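# Put phone on comic book and laptop on stand

## Task

Get the phone lying flat with all of it resting on top of the comic book. Also get the closed laptop onto the laptop stand, top side upward, with one of its long edges up against the stand's lips. When finished, neither gripper may be in contact with the phone or the laptop.

## Robot and tools

Robot: two arms, left_arm and right_arm, each with a two-finger parallel gripper. The fingers point along the gripper's own +z axis and close along its y axis. end_effector_position is a spot between the pads, about 1 cm short of the fingertips. Two head cameras, cam_head_left and cam_head_right, each give 896x504 images.

Scene frame: the origin sits at table-top height, halfway between where the arm bases nominally stand. +x runs out across the table, +z is up, and +y points toward left_arm. The arm names do not follow the image sides. Positions are in metres and orientations are wxyz quaternions. The printed numbers can be somewhat off, more so far from the base. The real bases are shifted from nominal; a BASES line gives them when it appears.

Row format, used by execute_actions and move: one list of 14 numbers covering both arms, each number in [-1, 1]. The first seven are for left_arm: dx, dy, dz, rx, ry, rz, opening. The last seven are the same for right_arm. Send all 14 even when only one arm should move. dx to rz are offsets, not poses. They are measured from that arm's Hand target as it stands when the action or move begins, along the scene axes. rx, ry, rz form a single rotation vector, turning about the Hand target point. Scale: 1.0 equals 0.6 m or 180 degrees, so 0.05 is 3 cm or 9 degrees. A translation longer than 1.0 may be shortened along its direction. Six zeros mean stay at the current Hand target. Opening is absolute, not an offset: +1 is fully open (0.094 m) and -1 is shut. Always write the opening you actually want, because 0 means half open, not unchanged.

execute_actions(actions, cameras): actions is a list of actions. Each action is a list of 1 to 15 rows, and each row lasts one 1/30 s step. If an action has fewer than 15 rows, its last row is held for the remaining steps. Every row inside an action counts from the pose at that action's start. The next action starts from the new Hand target, so sending the same offset twice moves the arm twice. An empty list just reports state and images. cameras lists the images to return: null or ["all"] gives all, [] gives none, and a wrong name rejects the call.

move(target, speed, blend, opening_speed, blocking, cameras): target is one row, or up to 15 rows that differ only in their pose numbers. Every row counts from the same starting Hand targets, not from the previous row. The grippers travel in straight lines and finish together, taking at least 0.5 s and at most 10 s; past 10 s they stop short. speed is in m/s, from 0.002 to 0.5, default 0.25, and turning is capped at twice that in rad/s. Give one value or one per target. blend, in metres, rounds off the intermediate corners. opening_speed, 0.2 or more, is in units per second on the -1..1 scale; without it the opening is sent at once. blocking=false returns after about 0.5 s while motion continues; call wait or stop before any other motion command. Paths do not avoid obstacles or the other arm. Faster moves lag, stray and hit harder, and aiming beyond a contact presses harder. The result adds a move: line giving the ending (done, off_target, moving, held, fault) and any limits. done means at rest within 10 mm and 2 degrees; it says nothing about contact. limits=paced means the command was clipped, and limits=held means a check withheld steps.

wait(seconds 0 to 10): the arms keep their last command, and a running move continues. It returns early if that move ends, and it adds a wait: line. stop(): brakes a running move and needs some distance to do so. The fingers keep going unless opening_speed was set. zoom_image(camera, region): camera is cam_head_left or cam_head_right. region is [x0, y0, x1, y1] in pixels from the top-left corner, at most 504x504, and it works only on images from the latest result. finished_scene(scene 1-2, chance_done 1-99): ends the scene for good, so call it only once the goal holds and the grippers are clear.

Results: Hand target is each arm's last commanded pose after clipping; new offsets count from it. Tool commands shows the current gripper commands. grip_measured is the finger opening on the command scale, and grip_effort_nm is motor effort, with negative meaning closing. Joint positions and joint torques are also given. A pose unreachable line means the controller refused that arm's command. MOTOR HOT appears at 85 °C, and an OVER-TEMPERATURE FAULT means the arm went limp for 30 to 60 s or more.

Control notes: each step, the command is clipped to within 100 mm and 20 degrees of the measured gripper pose. Hand target can therefore fall short, and you should command the remainder from where it stopped. The gripper may rest about 1 cm off target in free air. An arm blocked by an object keeps pushing until you send its target back past the gripper. Joint ranges (rad): waist ±2.880, shoulder 0 to 3.142, elbow 0 to 3.019, wrist pitch -1.693 to 1.571, wrist yaw ±1.571, wrist roll ±2.094.

Gripping: an empty gripper reads up to 1.6 mm too wide. A full squeeze on a hard part reads up to about 0.064 below the part's width. Commanding about 0.11 below the reading at first touch grips at full force, roughly 50-62 N per pad. To let go, command well above grip_measured.

Avoid: dropping things, releasing parts that are still moving, slamming, and pressing hard. Keep the arms from striking each other; the clearance check does not stop grippers colliding. Knocking or leaving anything off the table fails the task. Holding loads, reaching far out or pushing at unreachable poses heats the motors. Held or loose items may get brief outside pushes, so check the result afterwards.

Each tool is called after ">>>" as name([rows], argument=value, ...), one row to a line, values as JSON.

## Session

>>> execute_actions(actions=[])

Scene clock: 0.00 s.
left_arm: end_effector_position=(+0.4936, +0.7722, +0.2723) grip_measured=+1.000 grip_effort_nm=n/a end_effector_quat_wxyz=(+0.538, +0.343, +0.763, +0.102) | right_arm: end_effector_position=(+0.0820, -0.5476, +0.1551) grip_measured=+1.000 grip_effort_nm=n/a end_effector_quat_wxyz=(-0.018, +0.931, +0.365, +0.017)
Joint positions: left_arm=[1.045 1.959 1.826 -0.901 1.086 1.589 0.094] | right_arm=[-1.159 1.068 0.818 -1.355 -0.035 1.239 0.094]
Joint velocities: left_arm=[-0.005 -0.024 0.012 -0.002 -0.066 0.007 0] | right_arm=[-0.015 -0.005 -0.002 -0.002 0.037 0.022 0]
Joint torques (N m): no reading
Motor temperatures (°C): left_arm=[23 25 27 24 28 25 28] | right_arm=[27 30 27 25 24 24 25]
Heat: left arm: hottest wrist yaw 28 °C; right arm: hottest shoulder 30 °C.
Hand target: left_arm +0.4958, +0.7761, +0.2941; +0.539, +0.352, +0.755, +0.121 | right_arm +0.0853, -0.5549, +0.1634; -0.006, +0.931, +0.366, +0.017
Tool commands: left_gripper/opening=+1.0 right_gripper/opening=+1.0

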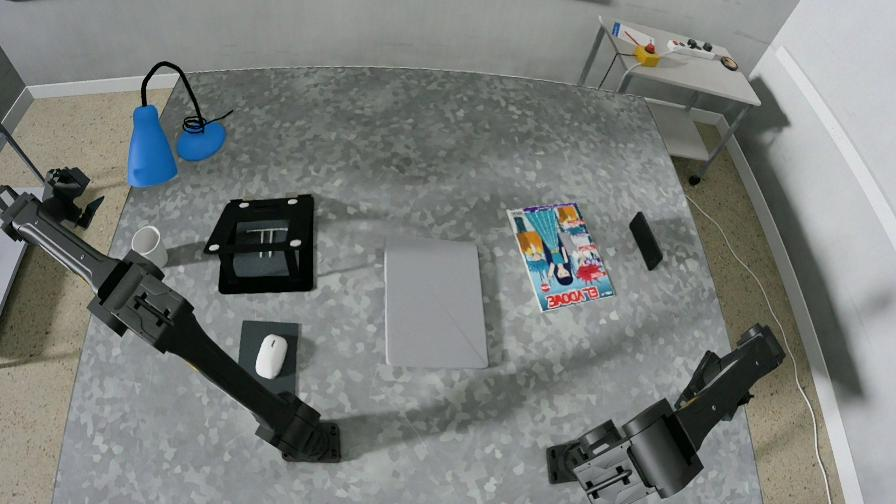

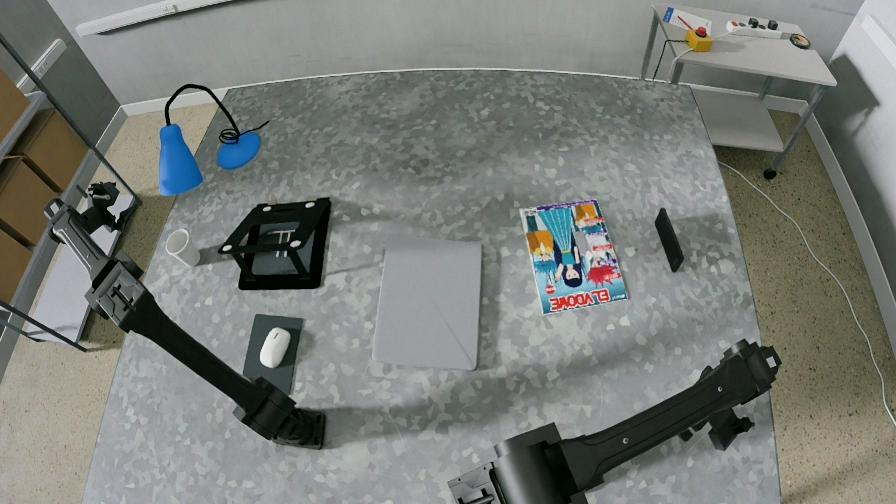

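>>> zoom_image(camera="cam_head_left", region=[180, 160, 380, 320])

>>> zoom_image(camera="cam_head_right", region=[180, 160, 380, 320])

>>> zoom_image(camera="cam_head_left", region=[480, 180, 720, 330])

>>> zoom_image(camera="cam_head_right", region=[480, 180, 720, 330])

>>> zoom_image(camera="cam_head_left", region=[360, 220, 520, 380])

>>> zoom_image(camera="cam_head_right", region=[360, 220, 520, 380])

Scaled by 2.520.

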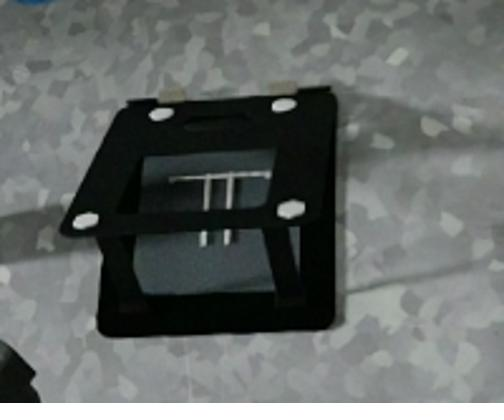

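Scaled by 2.520.

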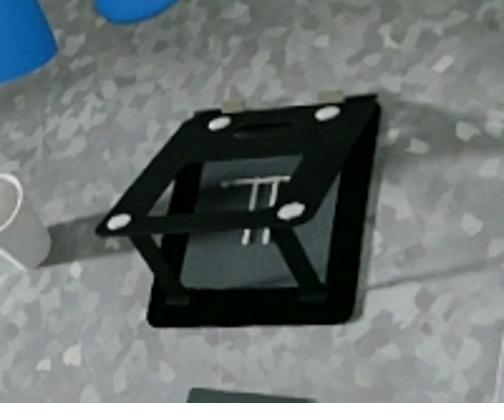

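Scaled by 2.100.

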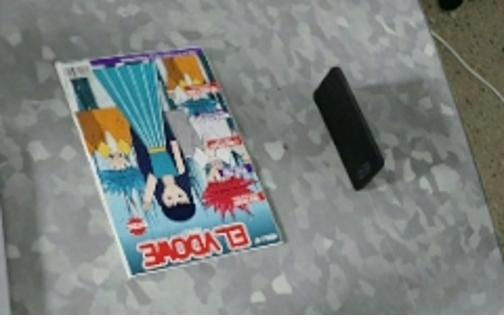

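Scaled by 2.100.

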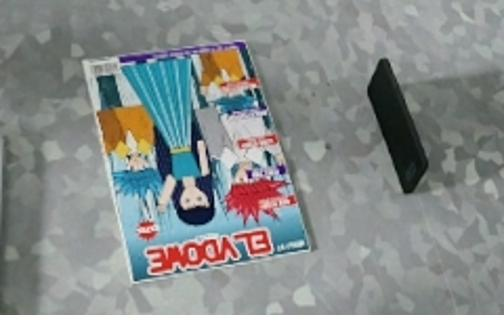

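Scaled by 3.150.

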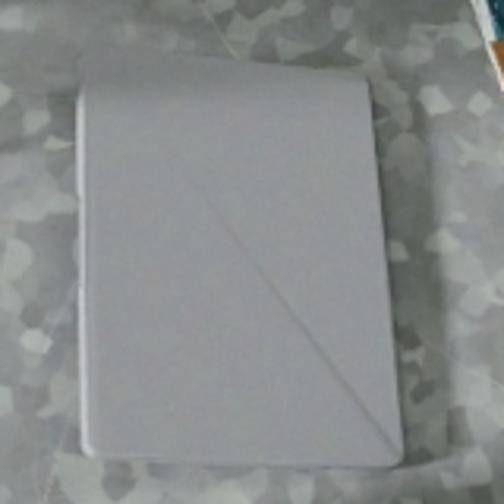

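Scaled by 3.150.

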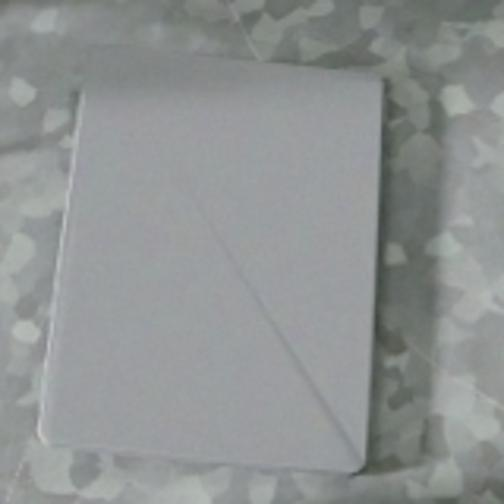

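>>> move(target=[-0.243,-0.71,0.043,-0.084,0.375,0.245,1, 0.608,0.225,0.195,0,0,0.889,1])

Scene clock: 56.47 s.
left_arm: end_effector_position=(+0.3524, +0.3585, +0.3156) grip_measured=+1.000 grip_effort_nm=0.022 end_effector_quat_wxyz=(+0.017, -0.004, +1.000, +0.010) | right_arm: end_effector_position=(+0.4364, -0.4212, +0.2633) grip_measured=+1.000 grip_effort_nm=-0.017 end_effector_quat_wxyz=(-0.031, -0.190, +0.981, +0.007)
Joint positions: left_arm=[0.317 1.212 1.35 -1.67 -0.007 0.337 0.094] | right_arm=[-0.232 1.627 1.637 -1.643 0.011 -0.608 0.094]
Joint velocities: left_arm=[0.005 0.005 -0.002 0.002 0.037 -0.007 0] | right_arm=[0.005 0.005 0.012 -0.002 0.037 -0.051 0]
Joint torques (N m): left_arm=[-2.32 -10.81 9.73 0.05 -0.07 -0.08] | right_arm=[1.26 -15.03 12.77 -0.27 0.04 0.05]
Motor temperatures (°C): left_arm=[23 28 32 24 28 24 27] | right_arm=[27 31 36 25 24 24 25]
Heat: left arm: hottest elbow 32 °C; right arm: hottest elbow 36 °C.
Hand target: left_arm +0.3471, +0.3520, +0.3183; +0.003, -0.002, +1.000, +0.007 | right_arm +0.4543, -0.4206, +0.2728; -0.021, -0.198, +0.980, +0.003
Off the commanded pose: left_arm 0.010 m, 2 deg | right_arm 0.022 m, 2 deg.
joint sent to its limit (left arm) — joint 4 (wrist pitch), lower limit. The joint targets are off in position, not in orientation.
move: off_target (right_arm)

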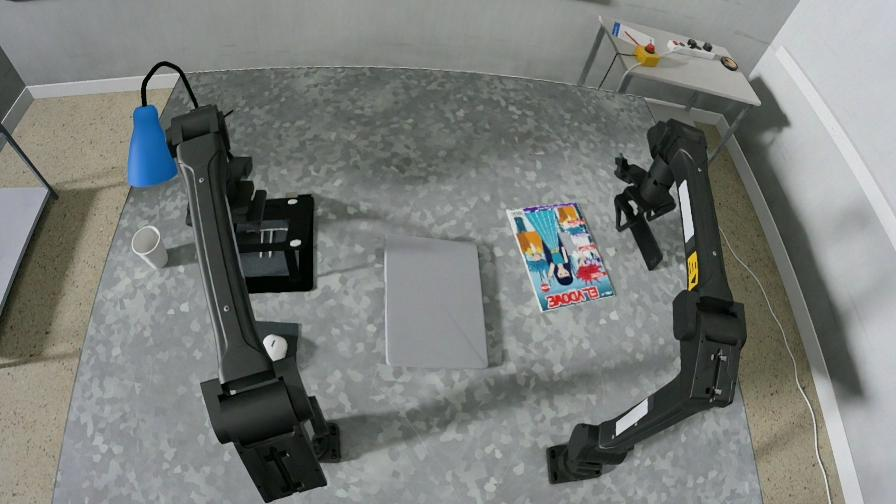

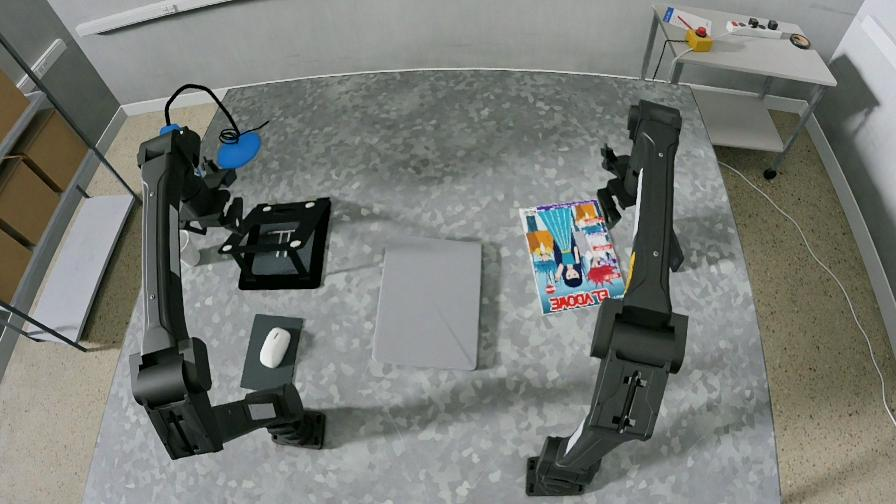

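>>> zoom_image(camera="cam_head_left", region=[580, 150, 700, 280])

>>> zoom_image(camera="cam_head_right", region=[570, 130, 690, 260])

>>> zoom_image(camera="cam_head_left", region=[170, 140, 330, 300])

>>> zoom_image(camera="cam_head_right", region=[170, 140, 330, 300])

Scaled by 3.877.

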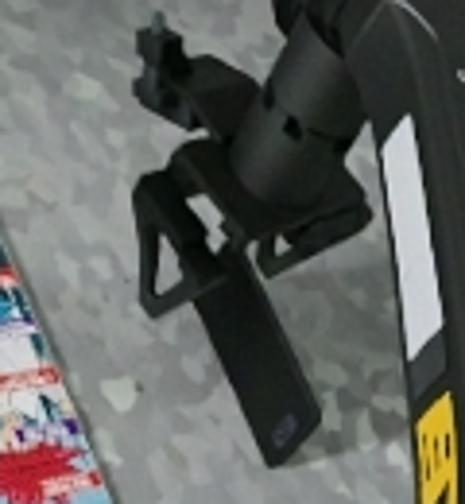

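Scaled by 3.877.

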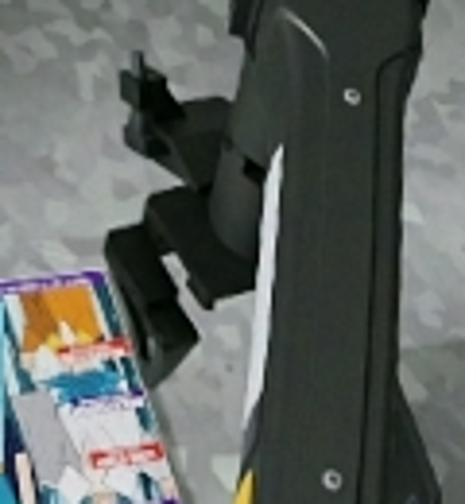

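Scaled by 3.150.

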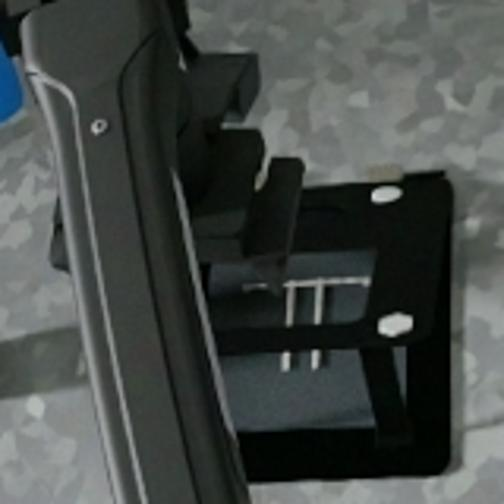

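Scaled by 3.150.

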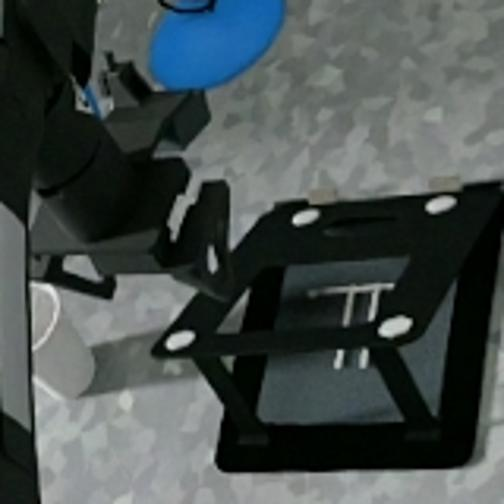

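>>> move(target=[-0.112,-0.12,-0.331,0,0,0,-1, -0.207,0.284,-0.288,0,0,0,-1])

>>> zoom_image(camera="cam_head_left", region=[500, 180, 700, 340])

>>> zoom_image(camera="cam_head_right", region=[500, 180, 700, 340])

>>> zoom_image(camera="cam_head_left", region=[180, 200, 380, 360])

>>> zoom_image(camera="cam_head_right", region=[180, 200, 380, 360])

Scene clock: 72.70 s.
left_arm: end_effector_position=(+0.2772, +0.2815, +0.1205) grip_measured=-0.987 grip_effort_nm=-0.686 end_effector_quat_wxyz=(-0.005, -0.005, +1.000, +0.003) | right_arm: end_effector_position=(+0.3311, -0.2528, +0.0969) grip_measured=-0.992 grip_effort_nm=-0.442 end_effector_quat_wxyz=(-0.033, -0.197, +0.980, +0.005)
Joint positions: left_arm=[0.126 1.042 0.707 -1.246 -0.007 0.145 0.001] | right_arm=[0.154 1.44 0.971 -1.167 -0.008 -0.238 0]
Joint velocities: left_arm=[0.005 -0.005 -0.022 0.007 -0.037 0.007 0] | right_arm=[-0.005 -0.015 -0.002 0.007 -0.007 0.037 -0.001]
Joint torques (N m): left_arm=[-2.96 -7.47 9.06 0.84 -0.14 -0.1] | right_arm=[1.26 -14.39 6.42 0.29 0.09 0.19]
Motor temperatures (°C): left_arm=[23 28 32 24 27 24 27] | right_arm=[27 32 38 25 24 24 25]
Heat: left arm: hottest elbow 32 °C; right arm: hottest elbow 38 °C.
Hand target: left_arm +0.2775, +0.2784, +0.1207; +0.004, -0.002, +1.000, +0.006 | right_arm +0.3287, -0.2499, +0.0995; -0.024, -0.198, +0.980, +0.003
Off the commanded pose: left_arm 0.003 m, 1 deg | right_arm 0.004 m, 1 deg.
move: done

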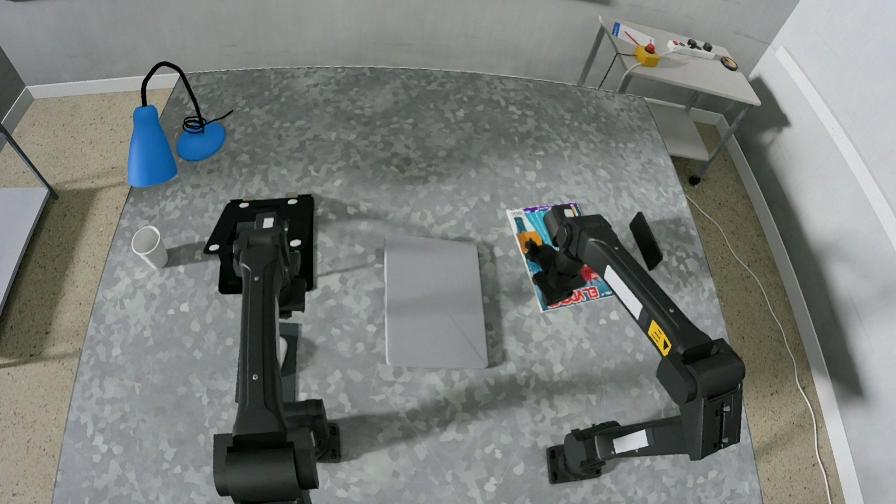

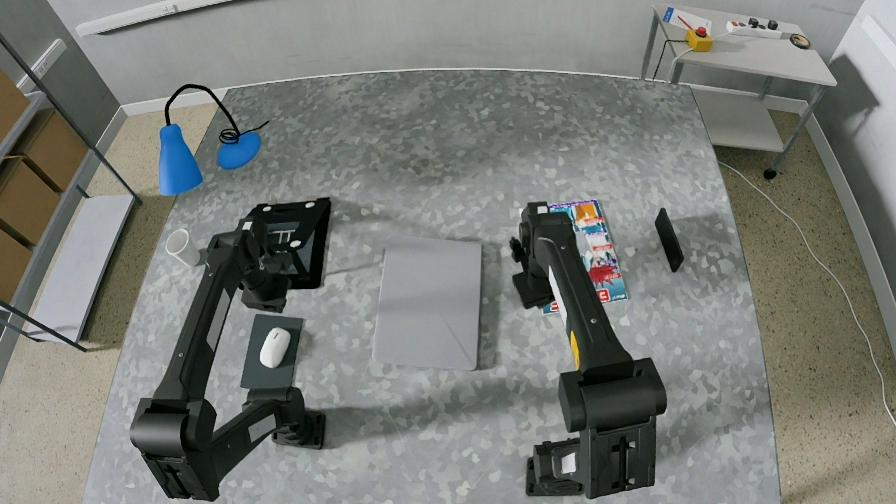

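Scaled by 2.520.

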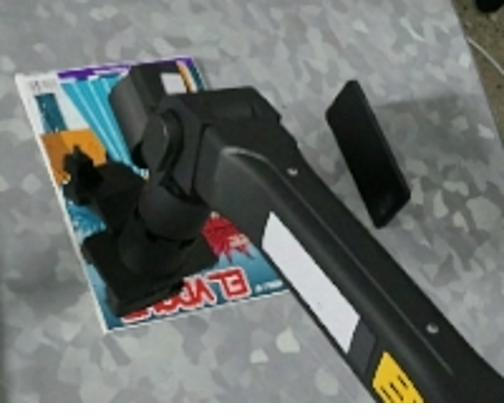

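Scaled by 2.520.

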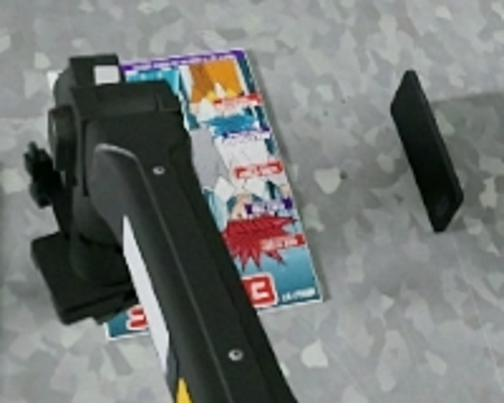

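Scaled by 2.520.

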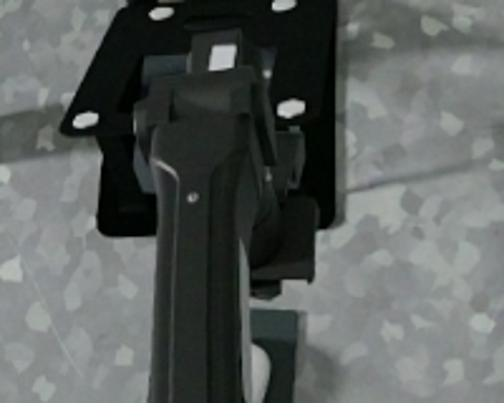

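Scaled by 2.520.

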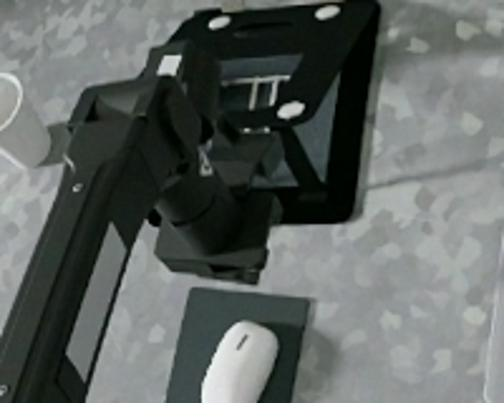

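>>> move(target=[0.204,-0.197,-0.033,0,-0.38,0,-1, 0.119,-0.083,-0.05,0,-0.38,0,-1])

>>> zoom_image(camera="cam_head_left", region=[500, 160, 700, 320])

>>> zoom_image(camera="cam_head_right", region=[500, 160, 700, 320])

>>> zoom_image(camera="cam_head_left", region=[240, 180, 440, 340])

>>> zoom_image(camera="cam_head_right", region=[240, 180, 440, 340])

Scene clock: 82.63 s.
left_arm: end_effector_position=(+0.3996, +0.1632, +0.1071) grip_measured=-0.987 grip_effort_nm=-0.686 end_effector_quat_wxyz=(+0.565, -0.019, +0.825, -0.003) | right_arm: end_effector_position=(+0.4026, -0.2957, +0.0820) grip_measured=-0.992 grip_effort_nm=-0.437 end_effector_quat_wxyz=(+0.538, -0.174, +0.817, -0.112)
Joint positions: left_arm=[-0.405 1.135 0.212 0.525 -0.365 -0.178 0.001] | right_arm=[0.052 1.397 0.324 0.665 0.048 -0.394 0]
Joint velocities: left_arm=[0.015 0.005 -0.012 -0.007 -0.037 -0.11 -0.002] | right_arm=[-0.005 -0.024 0.022 -0.007 0.022 0.022 0.001]
Joint torques (N m): left_arm=[-2.02 -5.6 7.17 2.45 -0.31 0.11] | right_arm=[-0.32 -7.24 4.4 2 -0.06 0.11]
Motor temperatures (°C): left_arm=[23 27 32 24 27 24 27] | right_arm=[27 31 37 25 24 23 25]
Heat: left arm: hottest elbow 32 °C; right arm: hottest elbow 37 °C.
Hand target: left_arm +0.3965, +0.1590, +0.1039; +0.566, -0.010, +0.824, -0.004 | right_arm +0.3982, -0.3012, +0.0723; +0.531, -0.174, +0.821, -0.115
Off the commanded pose: left_arm 0.007 m, 2 deg | right_arm 0.013 m, 1 deg.
move: off_target (right_arm)

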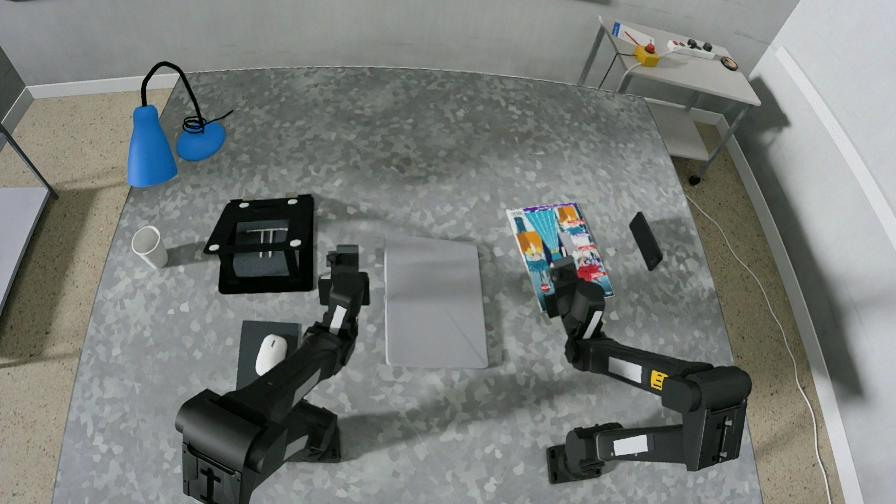

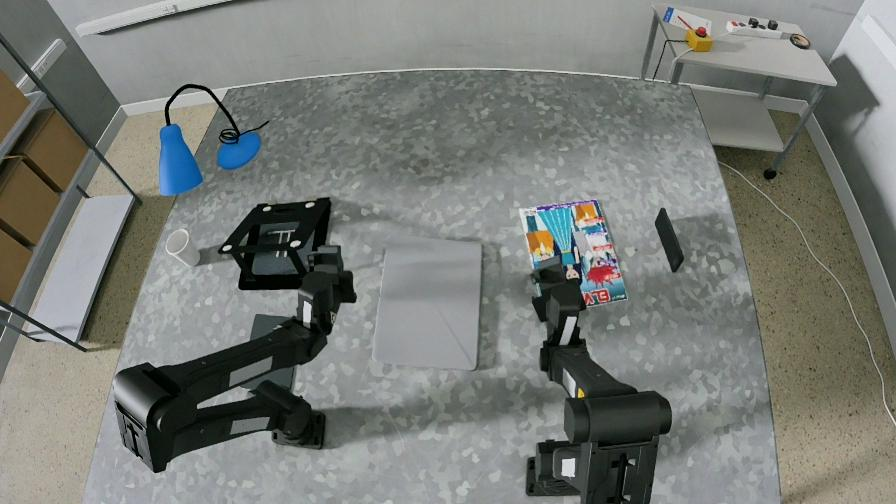

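Scaled by 2.520.

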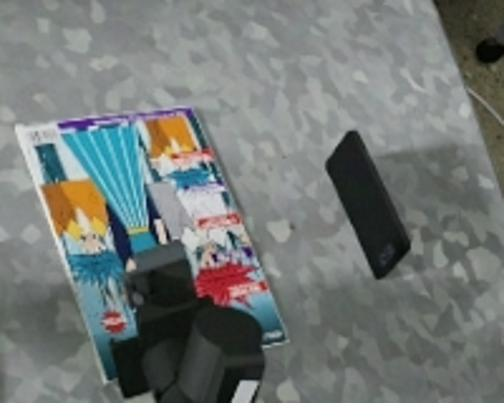

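Scaled by 2.520.

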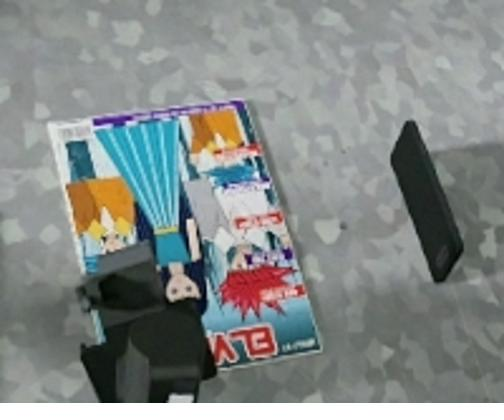

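Scaled by 2.520.

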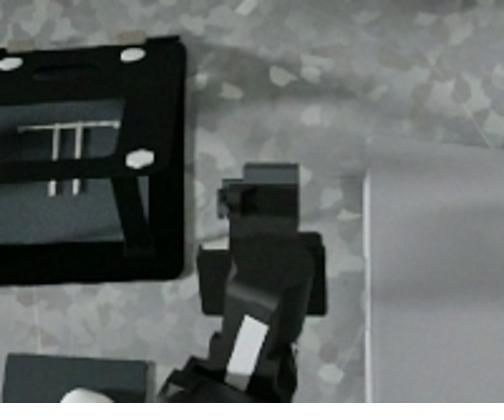

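Scaled by 2.520.

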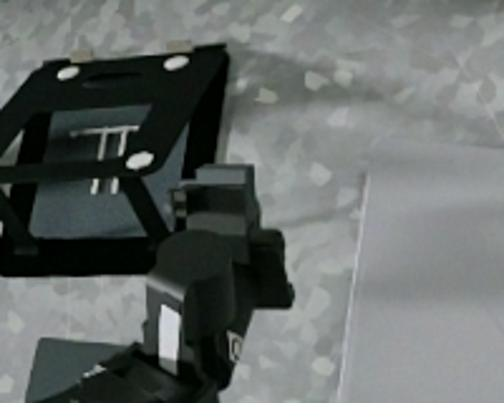

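>>> move(target=[0,0,0,0,0,0,-1, 0.136,-0.365,0.196,0.0366,0.3645,-0.054,1])

>>> zoom_image(camera="cam_head_left", region=[580, 150, 720, 290])

>>> zoom_image(camera="cam_head_right", region=[580, 150, 720, 290])

Scene clock: 149.10 s.
left_arm: end_effector_position=(+0.3996, +0.1631, +0.1072) grip_measured=-0.987 grip_effort_nm=-0.686 end_effector_quat_wxyz=(+0.565, -0.019, +0.825, -0.003) | right_arm: end_effector_position=(+0.4641, -0.5112, +0.1784) grip_measured=+0.999 grip_effort_nm=0.071 end_effector_quat_wxyz=(-0.005, -0.111, +0.994, +0.013)
Joint positions: left_arm=[-0.405 1.135 0.212 0.526 -0.365 -0.177 0.001] | right_arm=[-0.395 1.762 1.59 -1.42 -0.019 -0.613 0.094]
Joint velocities: left_arm=[-0.015 0.005 0.002 0.002 -0.007 0.007 -0.001] | right_arm=[0.005 0.005 0.017 -0.017 0.037 -0.007 0]
Joint torques (N m): left_arm=[-2.9 -5.01 7.08 2.59 -0.27 0.07] | right_arm=[-0.15 -17.55 12.44 -0.25 0.06 0.08]
Motor temperatures (°C): left_arm=[23 26 30 24 27 24 28] | right_arm=[27 31 32 25 24 23 25]
Heat: left arm: hottest elbow 30 °C; right arm: hottest elbow 32 °C.
Hand target: left_arm +0.3965, +0.1590, +0.1038; +0.566, -0.010, +0.824, -0.004 | right_arm +0.4794, -0.5238, +0.1851; +0.003, -0.110, +0.994, +0.008
Off the commanded pose: left_arm 0.006 m, 1 deg | right_arm 0.021 m, 2 deg.
move: off_target (right_arm)

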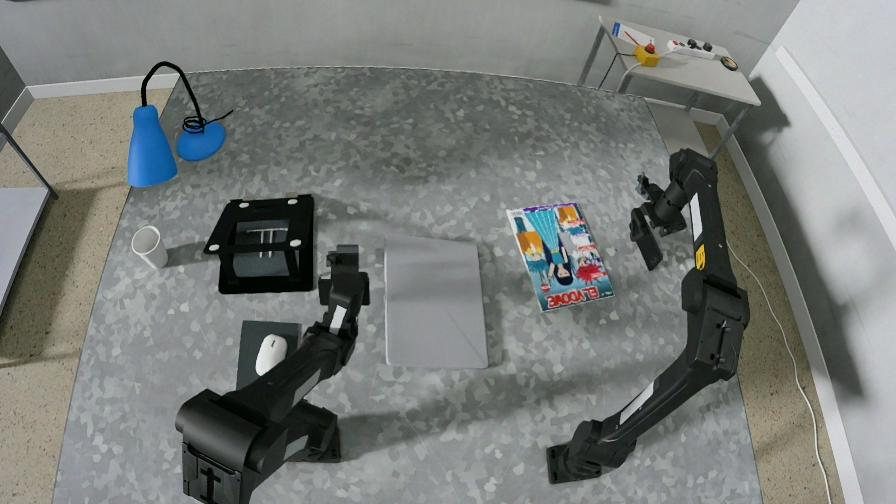

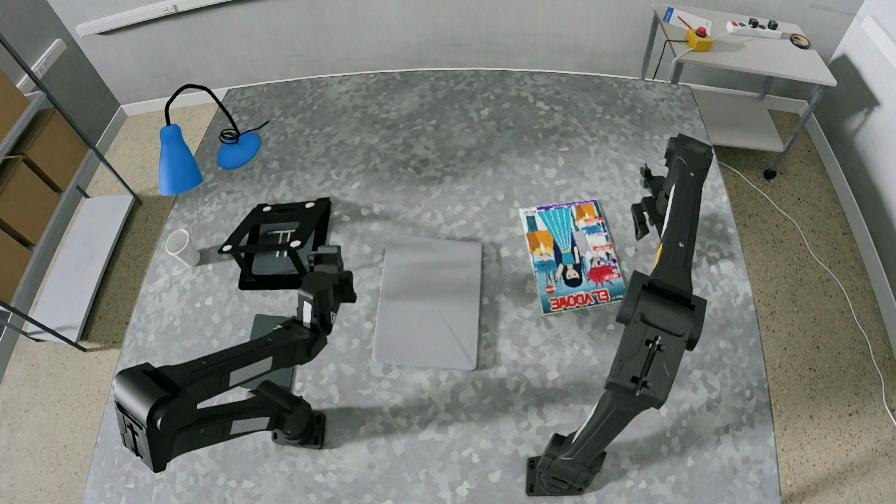

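Scaled by 3.600.

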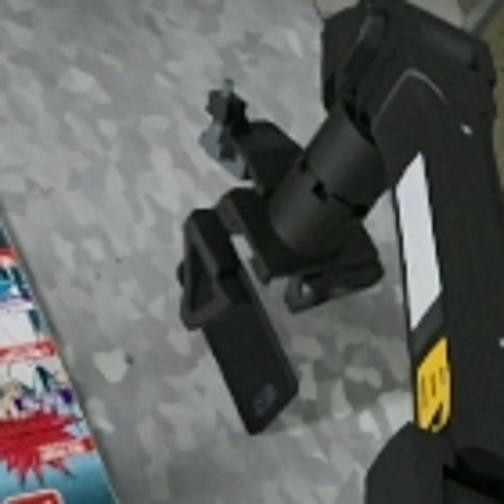

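Scaled by 3.600.

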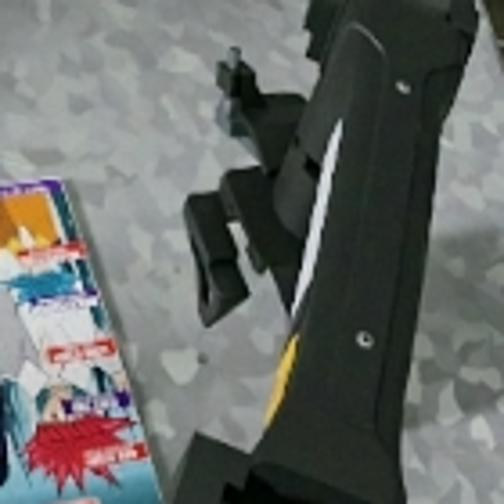

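>>> move(target=[0,0,0,0,0,0,-1, 0.068,-0.027,-0.067,0,0,0,1])

>>> zoom_image(camera="cam_head_left", region=[590, 160, 710, 280])

>>> zoom_image(camera="cam_head_right", region=[590, 160, 710, 280])

Scene clock: 159.83 s.
left_arm: end_effector_position=(+0.3996, +0.1631, +0.1072) grip_measured=-0.987 grip_effort_nm=-0.686 end_effector_quat_wxyz=(+0.565, -0.019, +0.825, -0.003) | right_arm: end_effector_position=(+0.5019, -0.5270, +0.1348) grip_measured=+0.999 grip_effort_nm=0.066 end_effector_quat_wxyz=(-0.015, -0.111, +0.994, +0.019)
Joint positions: left_arm=[-0.405 1.135 0.212 0.526 -0.365 -0.177 0.001] | right_arm=[-0.396 1.907 1.682 -1.39 -0.019 -0.613 0.094]
Joint velocities: left_arm=[0.015 -0.005 0.002 -0.017 0.066 0.066 0] | right_arm=[0.005 -0.024 -0.002 -0.007 -0.037 0.051 0]
Joint torques (N m): left_arm=[-2.43 -4.54 7.02 2.51 -0.29 0.07] | right_arm=[-0.15 -19.84 12.31 0.21 0.06 0.09]
Motor temperatures (°C): left_arm=[23 26 30 24 27 24 28] | right_arm=[27 32 34 25 24 23 25]
Heat: left arm: hottest elbow 30 °C; right arm: hottest elbow 34 °C.
Hand target: left_arm +0.3965, +0.1590, +0.1038; +0.566, -0.010, +0.824, -0.004 | right_arm +0.5194, -0.5408, +0.1443; +0.003, -0.110, +0.994, +0.008
Off the commanded pose: left_arm 0.006 m, 1 deg | right_arm 0.025 m, 2 deg.
move: off_target (right_arm)

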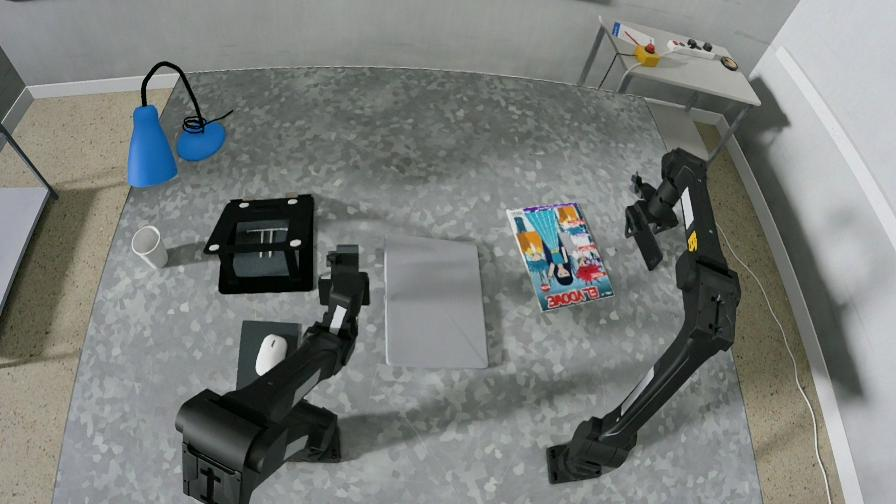

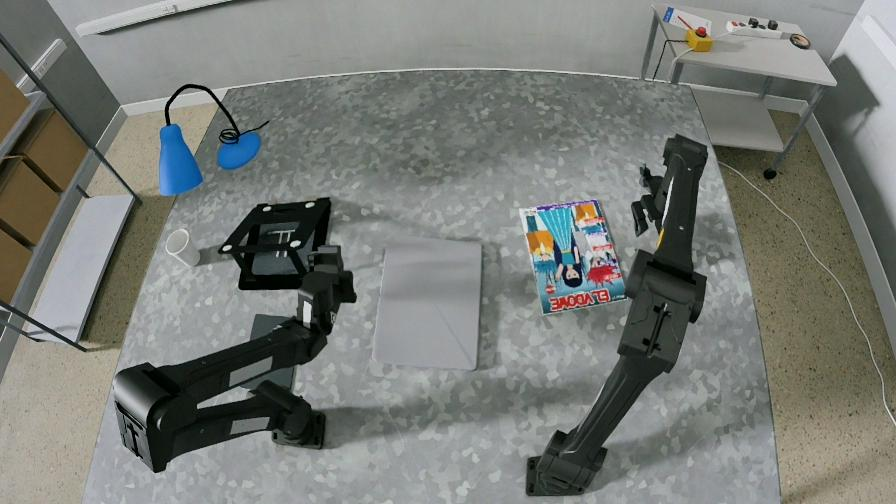

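Scaled by 4.200.

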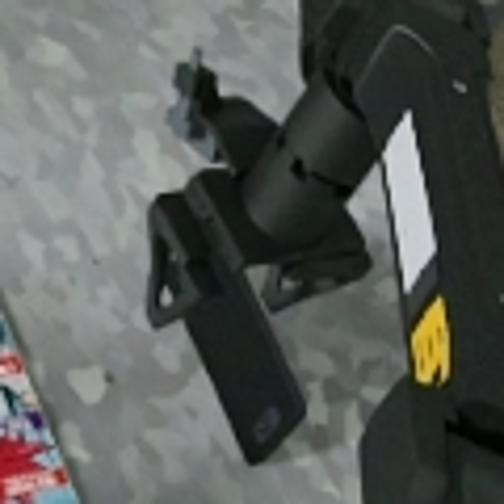

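Scaled by 4.200.

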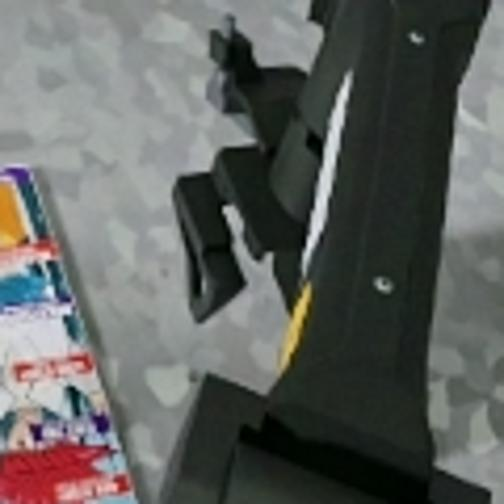

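>>> move(target=[0,0,0,0,0,0,-1, 0,0,0,0,0,0,-1])

>>> zoom_image(camera="cam_head_left", region=[590, 160, 710, 280])

>>> zoom_image(camera="cam_head_right", region=[590, 160, 710, 280])

Scene clock: 168.90 s.
left_arm: end_effector_position=(+0.3996, +0.1631, +0.1072) grip_measured=-0.987 grip_effort_nm=-0.691 end_effector_quat_wxyz=(+0.565, -0.019, +0.825, -0.003) | right_arm: end_effector_position=(+0.5019, -0.5270, +0.1348) grip_measured=-0.991 grip_effort_nm=-0.432 end_effector_quat_wxyz=(-0.015, -0.111, +0.993, +0.019)
Joint positions: left_arm=[-0.405 1.135 0.212 0.526 -0.365 -0.177 0.001] | right_arm=[-0.396 1.907 1.682 -1.39 -0.019 -0.614 0]
Joint velocities: left_arm=[-0.005 0.005 -0.007 -0.007 0.007 -0.066 0] | right_arm=[-0.015 -0.015 0.002 0.002 0.037 0.037 0]
Joint torques (N m): left_arm=[-2.9 -4.42 7.16 2.74 -0.28 0.06] | right_arm=[-0.09 -20.31 12.26 0.2 0.06 0.09]
Motor temperatures (°C): left_arm=[23 26 30 24 27 24 28] | right_arm=[27 32 36 25 24 23 25]
Heat: left arm: hottest elbow 30 °C; right arm: hottest elbow 36 °C.
Hand target: left_arm +0.3965, +0.1590, +0.1038; +0.566, -0.011, +0.824, -0.004 | right_arm +0.5194, -0.5408, +0.1443; +0.003, -0.110, +0.994, +0.008
Off the commanded pose: left_arm 0.006 m, 1 deg | right_arm 0.024 m, 2 deg.
move: off_target (right_arm)

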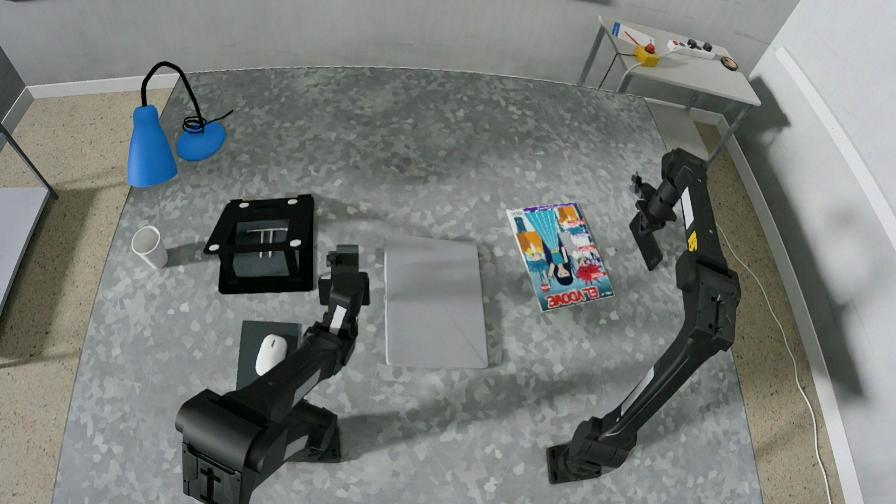

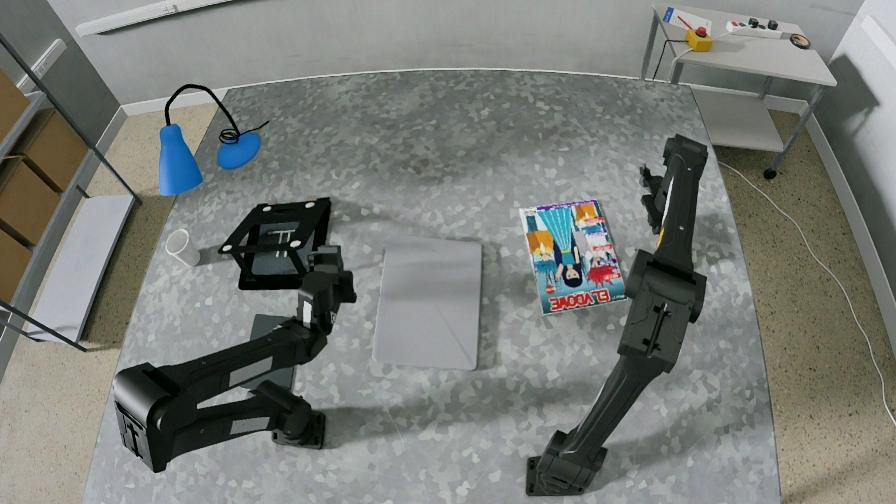

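Scaled by 4.200.

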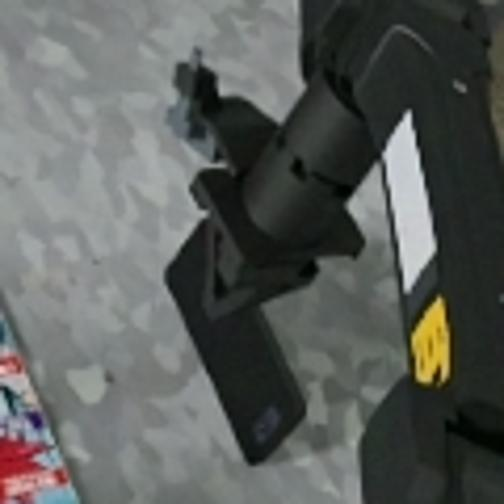

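Scaled by 4.200.

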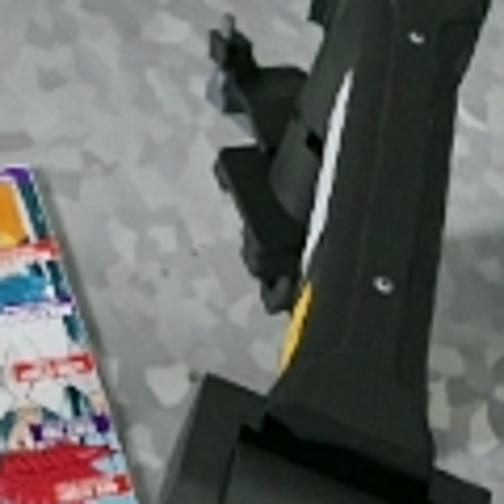

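>>> zoom_image(camera="cam_head_left", region=[620, 165, 690, 245])

>>> move(target=[0,0,0,0,0,0,-1, 0.04,-0.04,0.0,0,0,0,1])

>>> zoom_image(camera="cam_head_left", region=[620, 165, 690, 245])

Scaled by 6.300.

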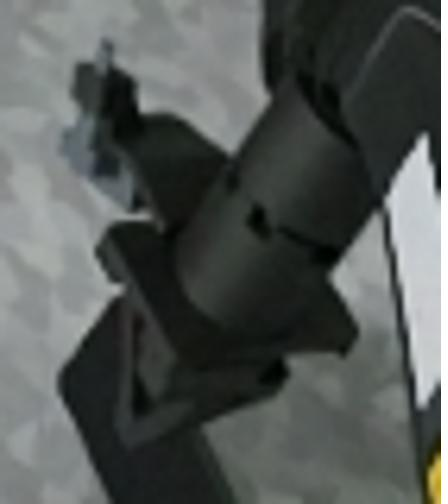

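Scene clock: 185.67 s.
left_arm: end_effector_position=(+0.3996, +0.1631, +0.1072) grip_measured=-0.987 grip_effort_nm=-0.691 end_effector_quat_wxyz=(+0.565, -0.019, +0.825, -0.003) | right_arm: end_effector_position=(+0.5297, -0.5521, +0.1404) grip_measured=+0.999 grip_effort_nm=0.066 end_effector_quat_wxyz=(-0.004, -0.111, +0.994, +0.013)
Joint positions: left_arm=[-0.405 1.135 0.212 0.526 -0.365 -0.177 0.001] | right_arm=[-0.416 1.984 1.816 -1.422 -0.018 -0.634 0.094]
Joint velocities: left_arm=[-0.015 -0.015 -0.002 -0.012 -0.037 -0.007 0] | right_arm=[0.015 -0.015 -0.017 -0.017 0.022 -0.007 0]
Joint torques (N m): left_arm=[-2.49 -4.31 7.12 2.52 -0.24 0.12] | right_arm=[-0.26 -20.54 12.45 -0.34 0.05 0.08]
Motor temperatures (°C): left_arm=[23 25 30 24 27 24 28] | right_arm=[27 33 39 25 24 23 25]
Heat: left arm: hottest elbow 30 °C; right arm: hottest elbow 39 °C.
Hand target: left_arm +0.3965, +0.1590, +0.1038; +0.566, -0.011, +0.824, -0.004 | right_arm +0.5433, -0.5650, +0.1441; +0.003, -0.110, +0.994, +0.008
Off the commanded pose: left_arm 0.006 m, 1 deg | right_arm 0.019 m, 1 deg.
move: off_target (right_arm)

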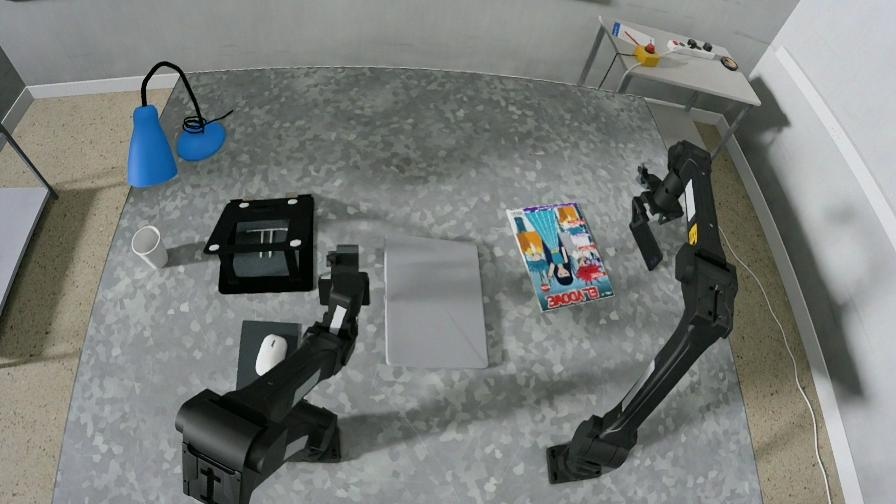

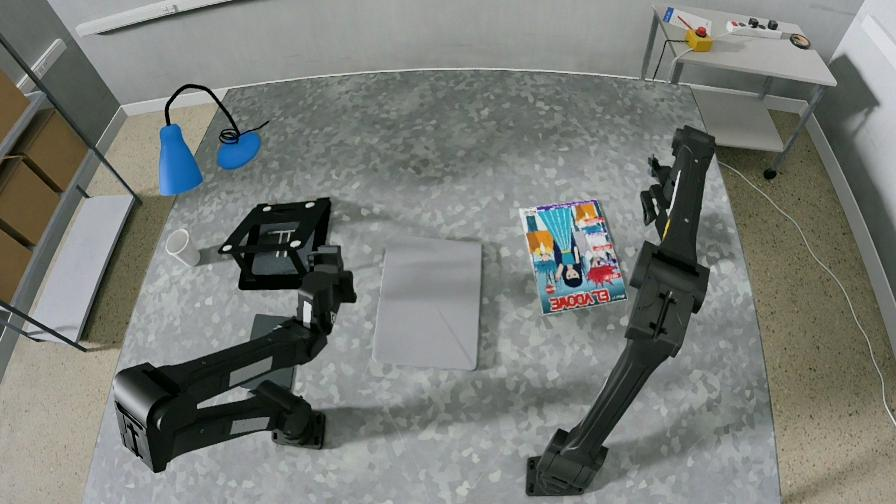

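Scaled by 6.300.

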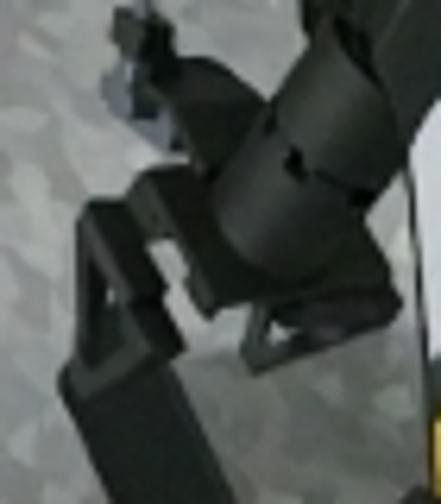

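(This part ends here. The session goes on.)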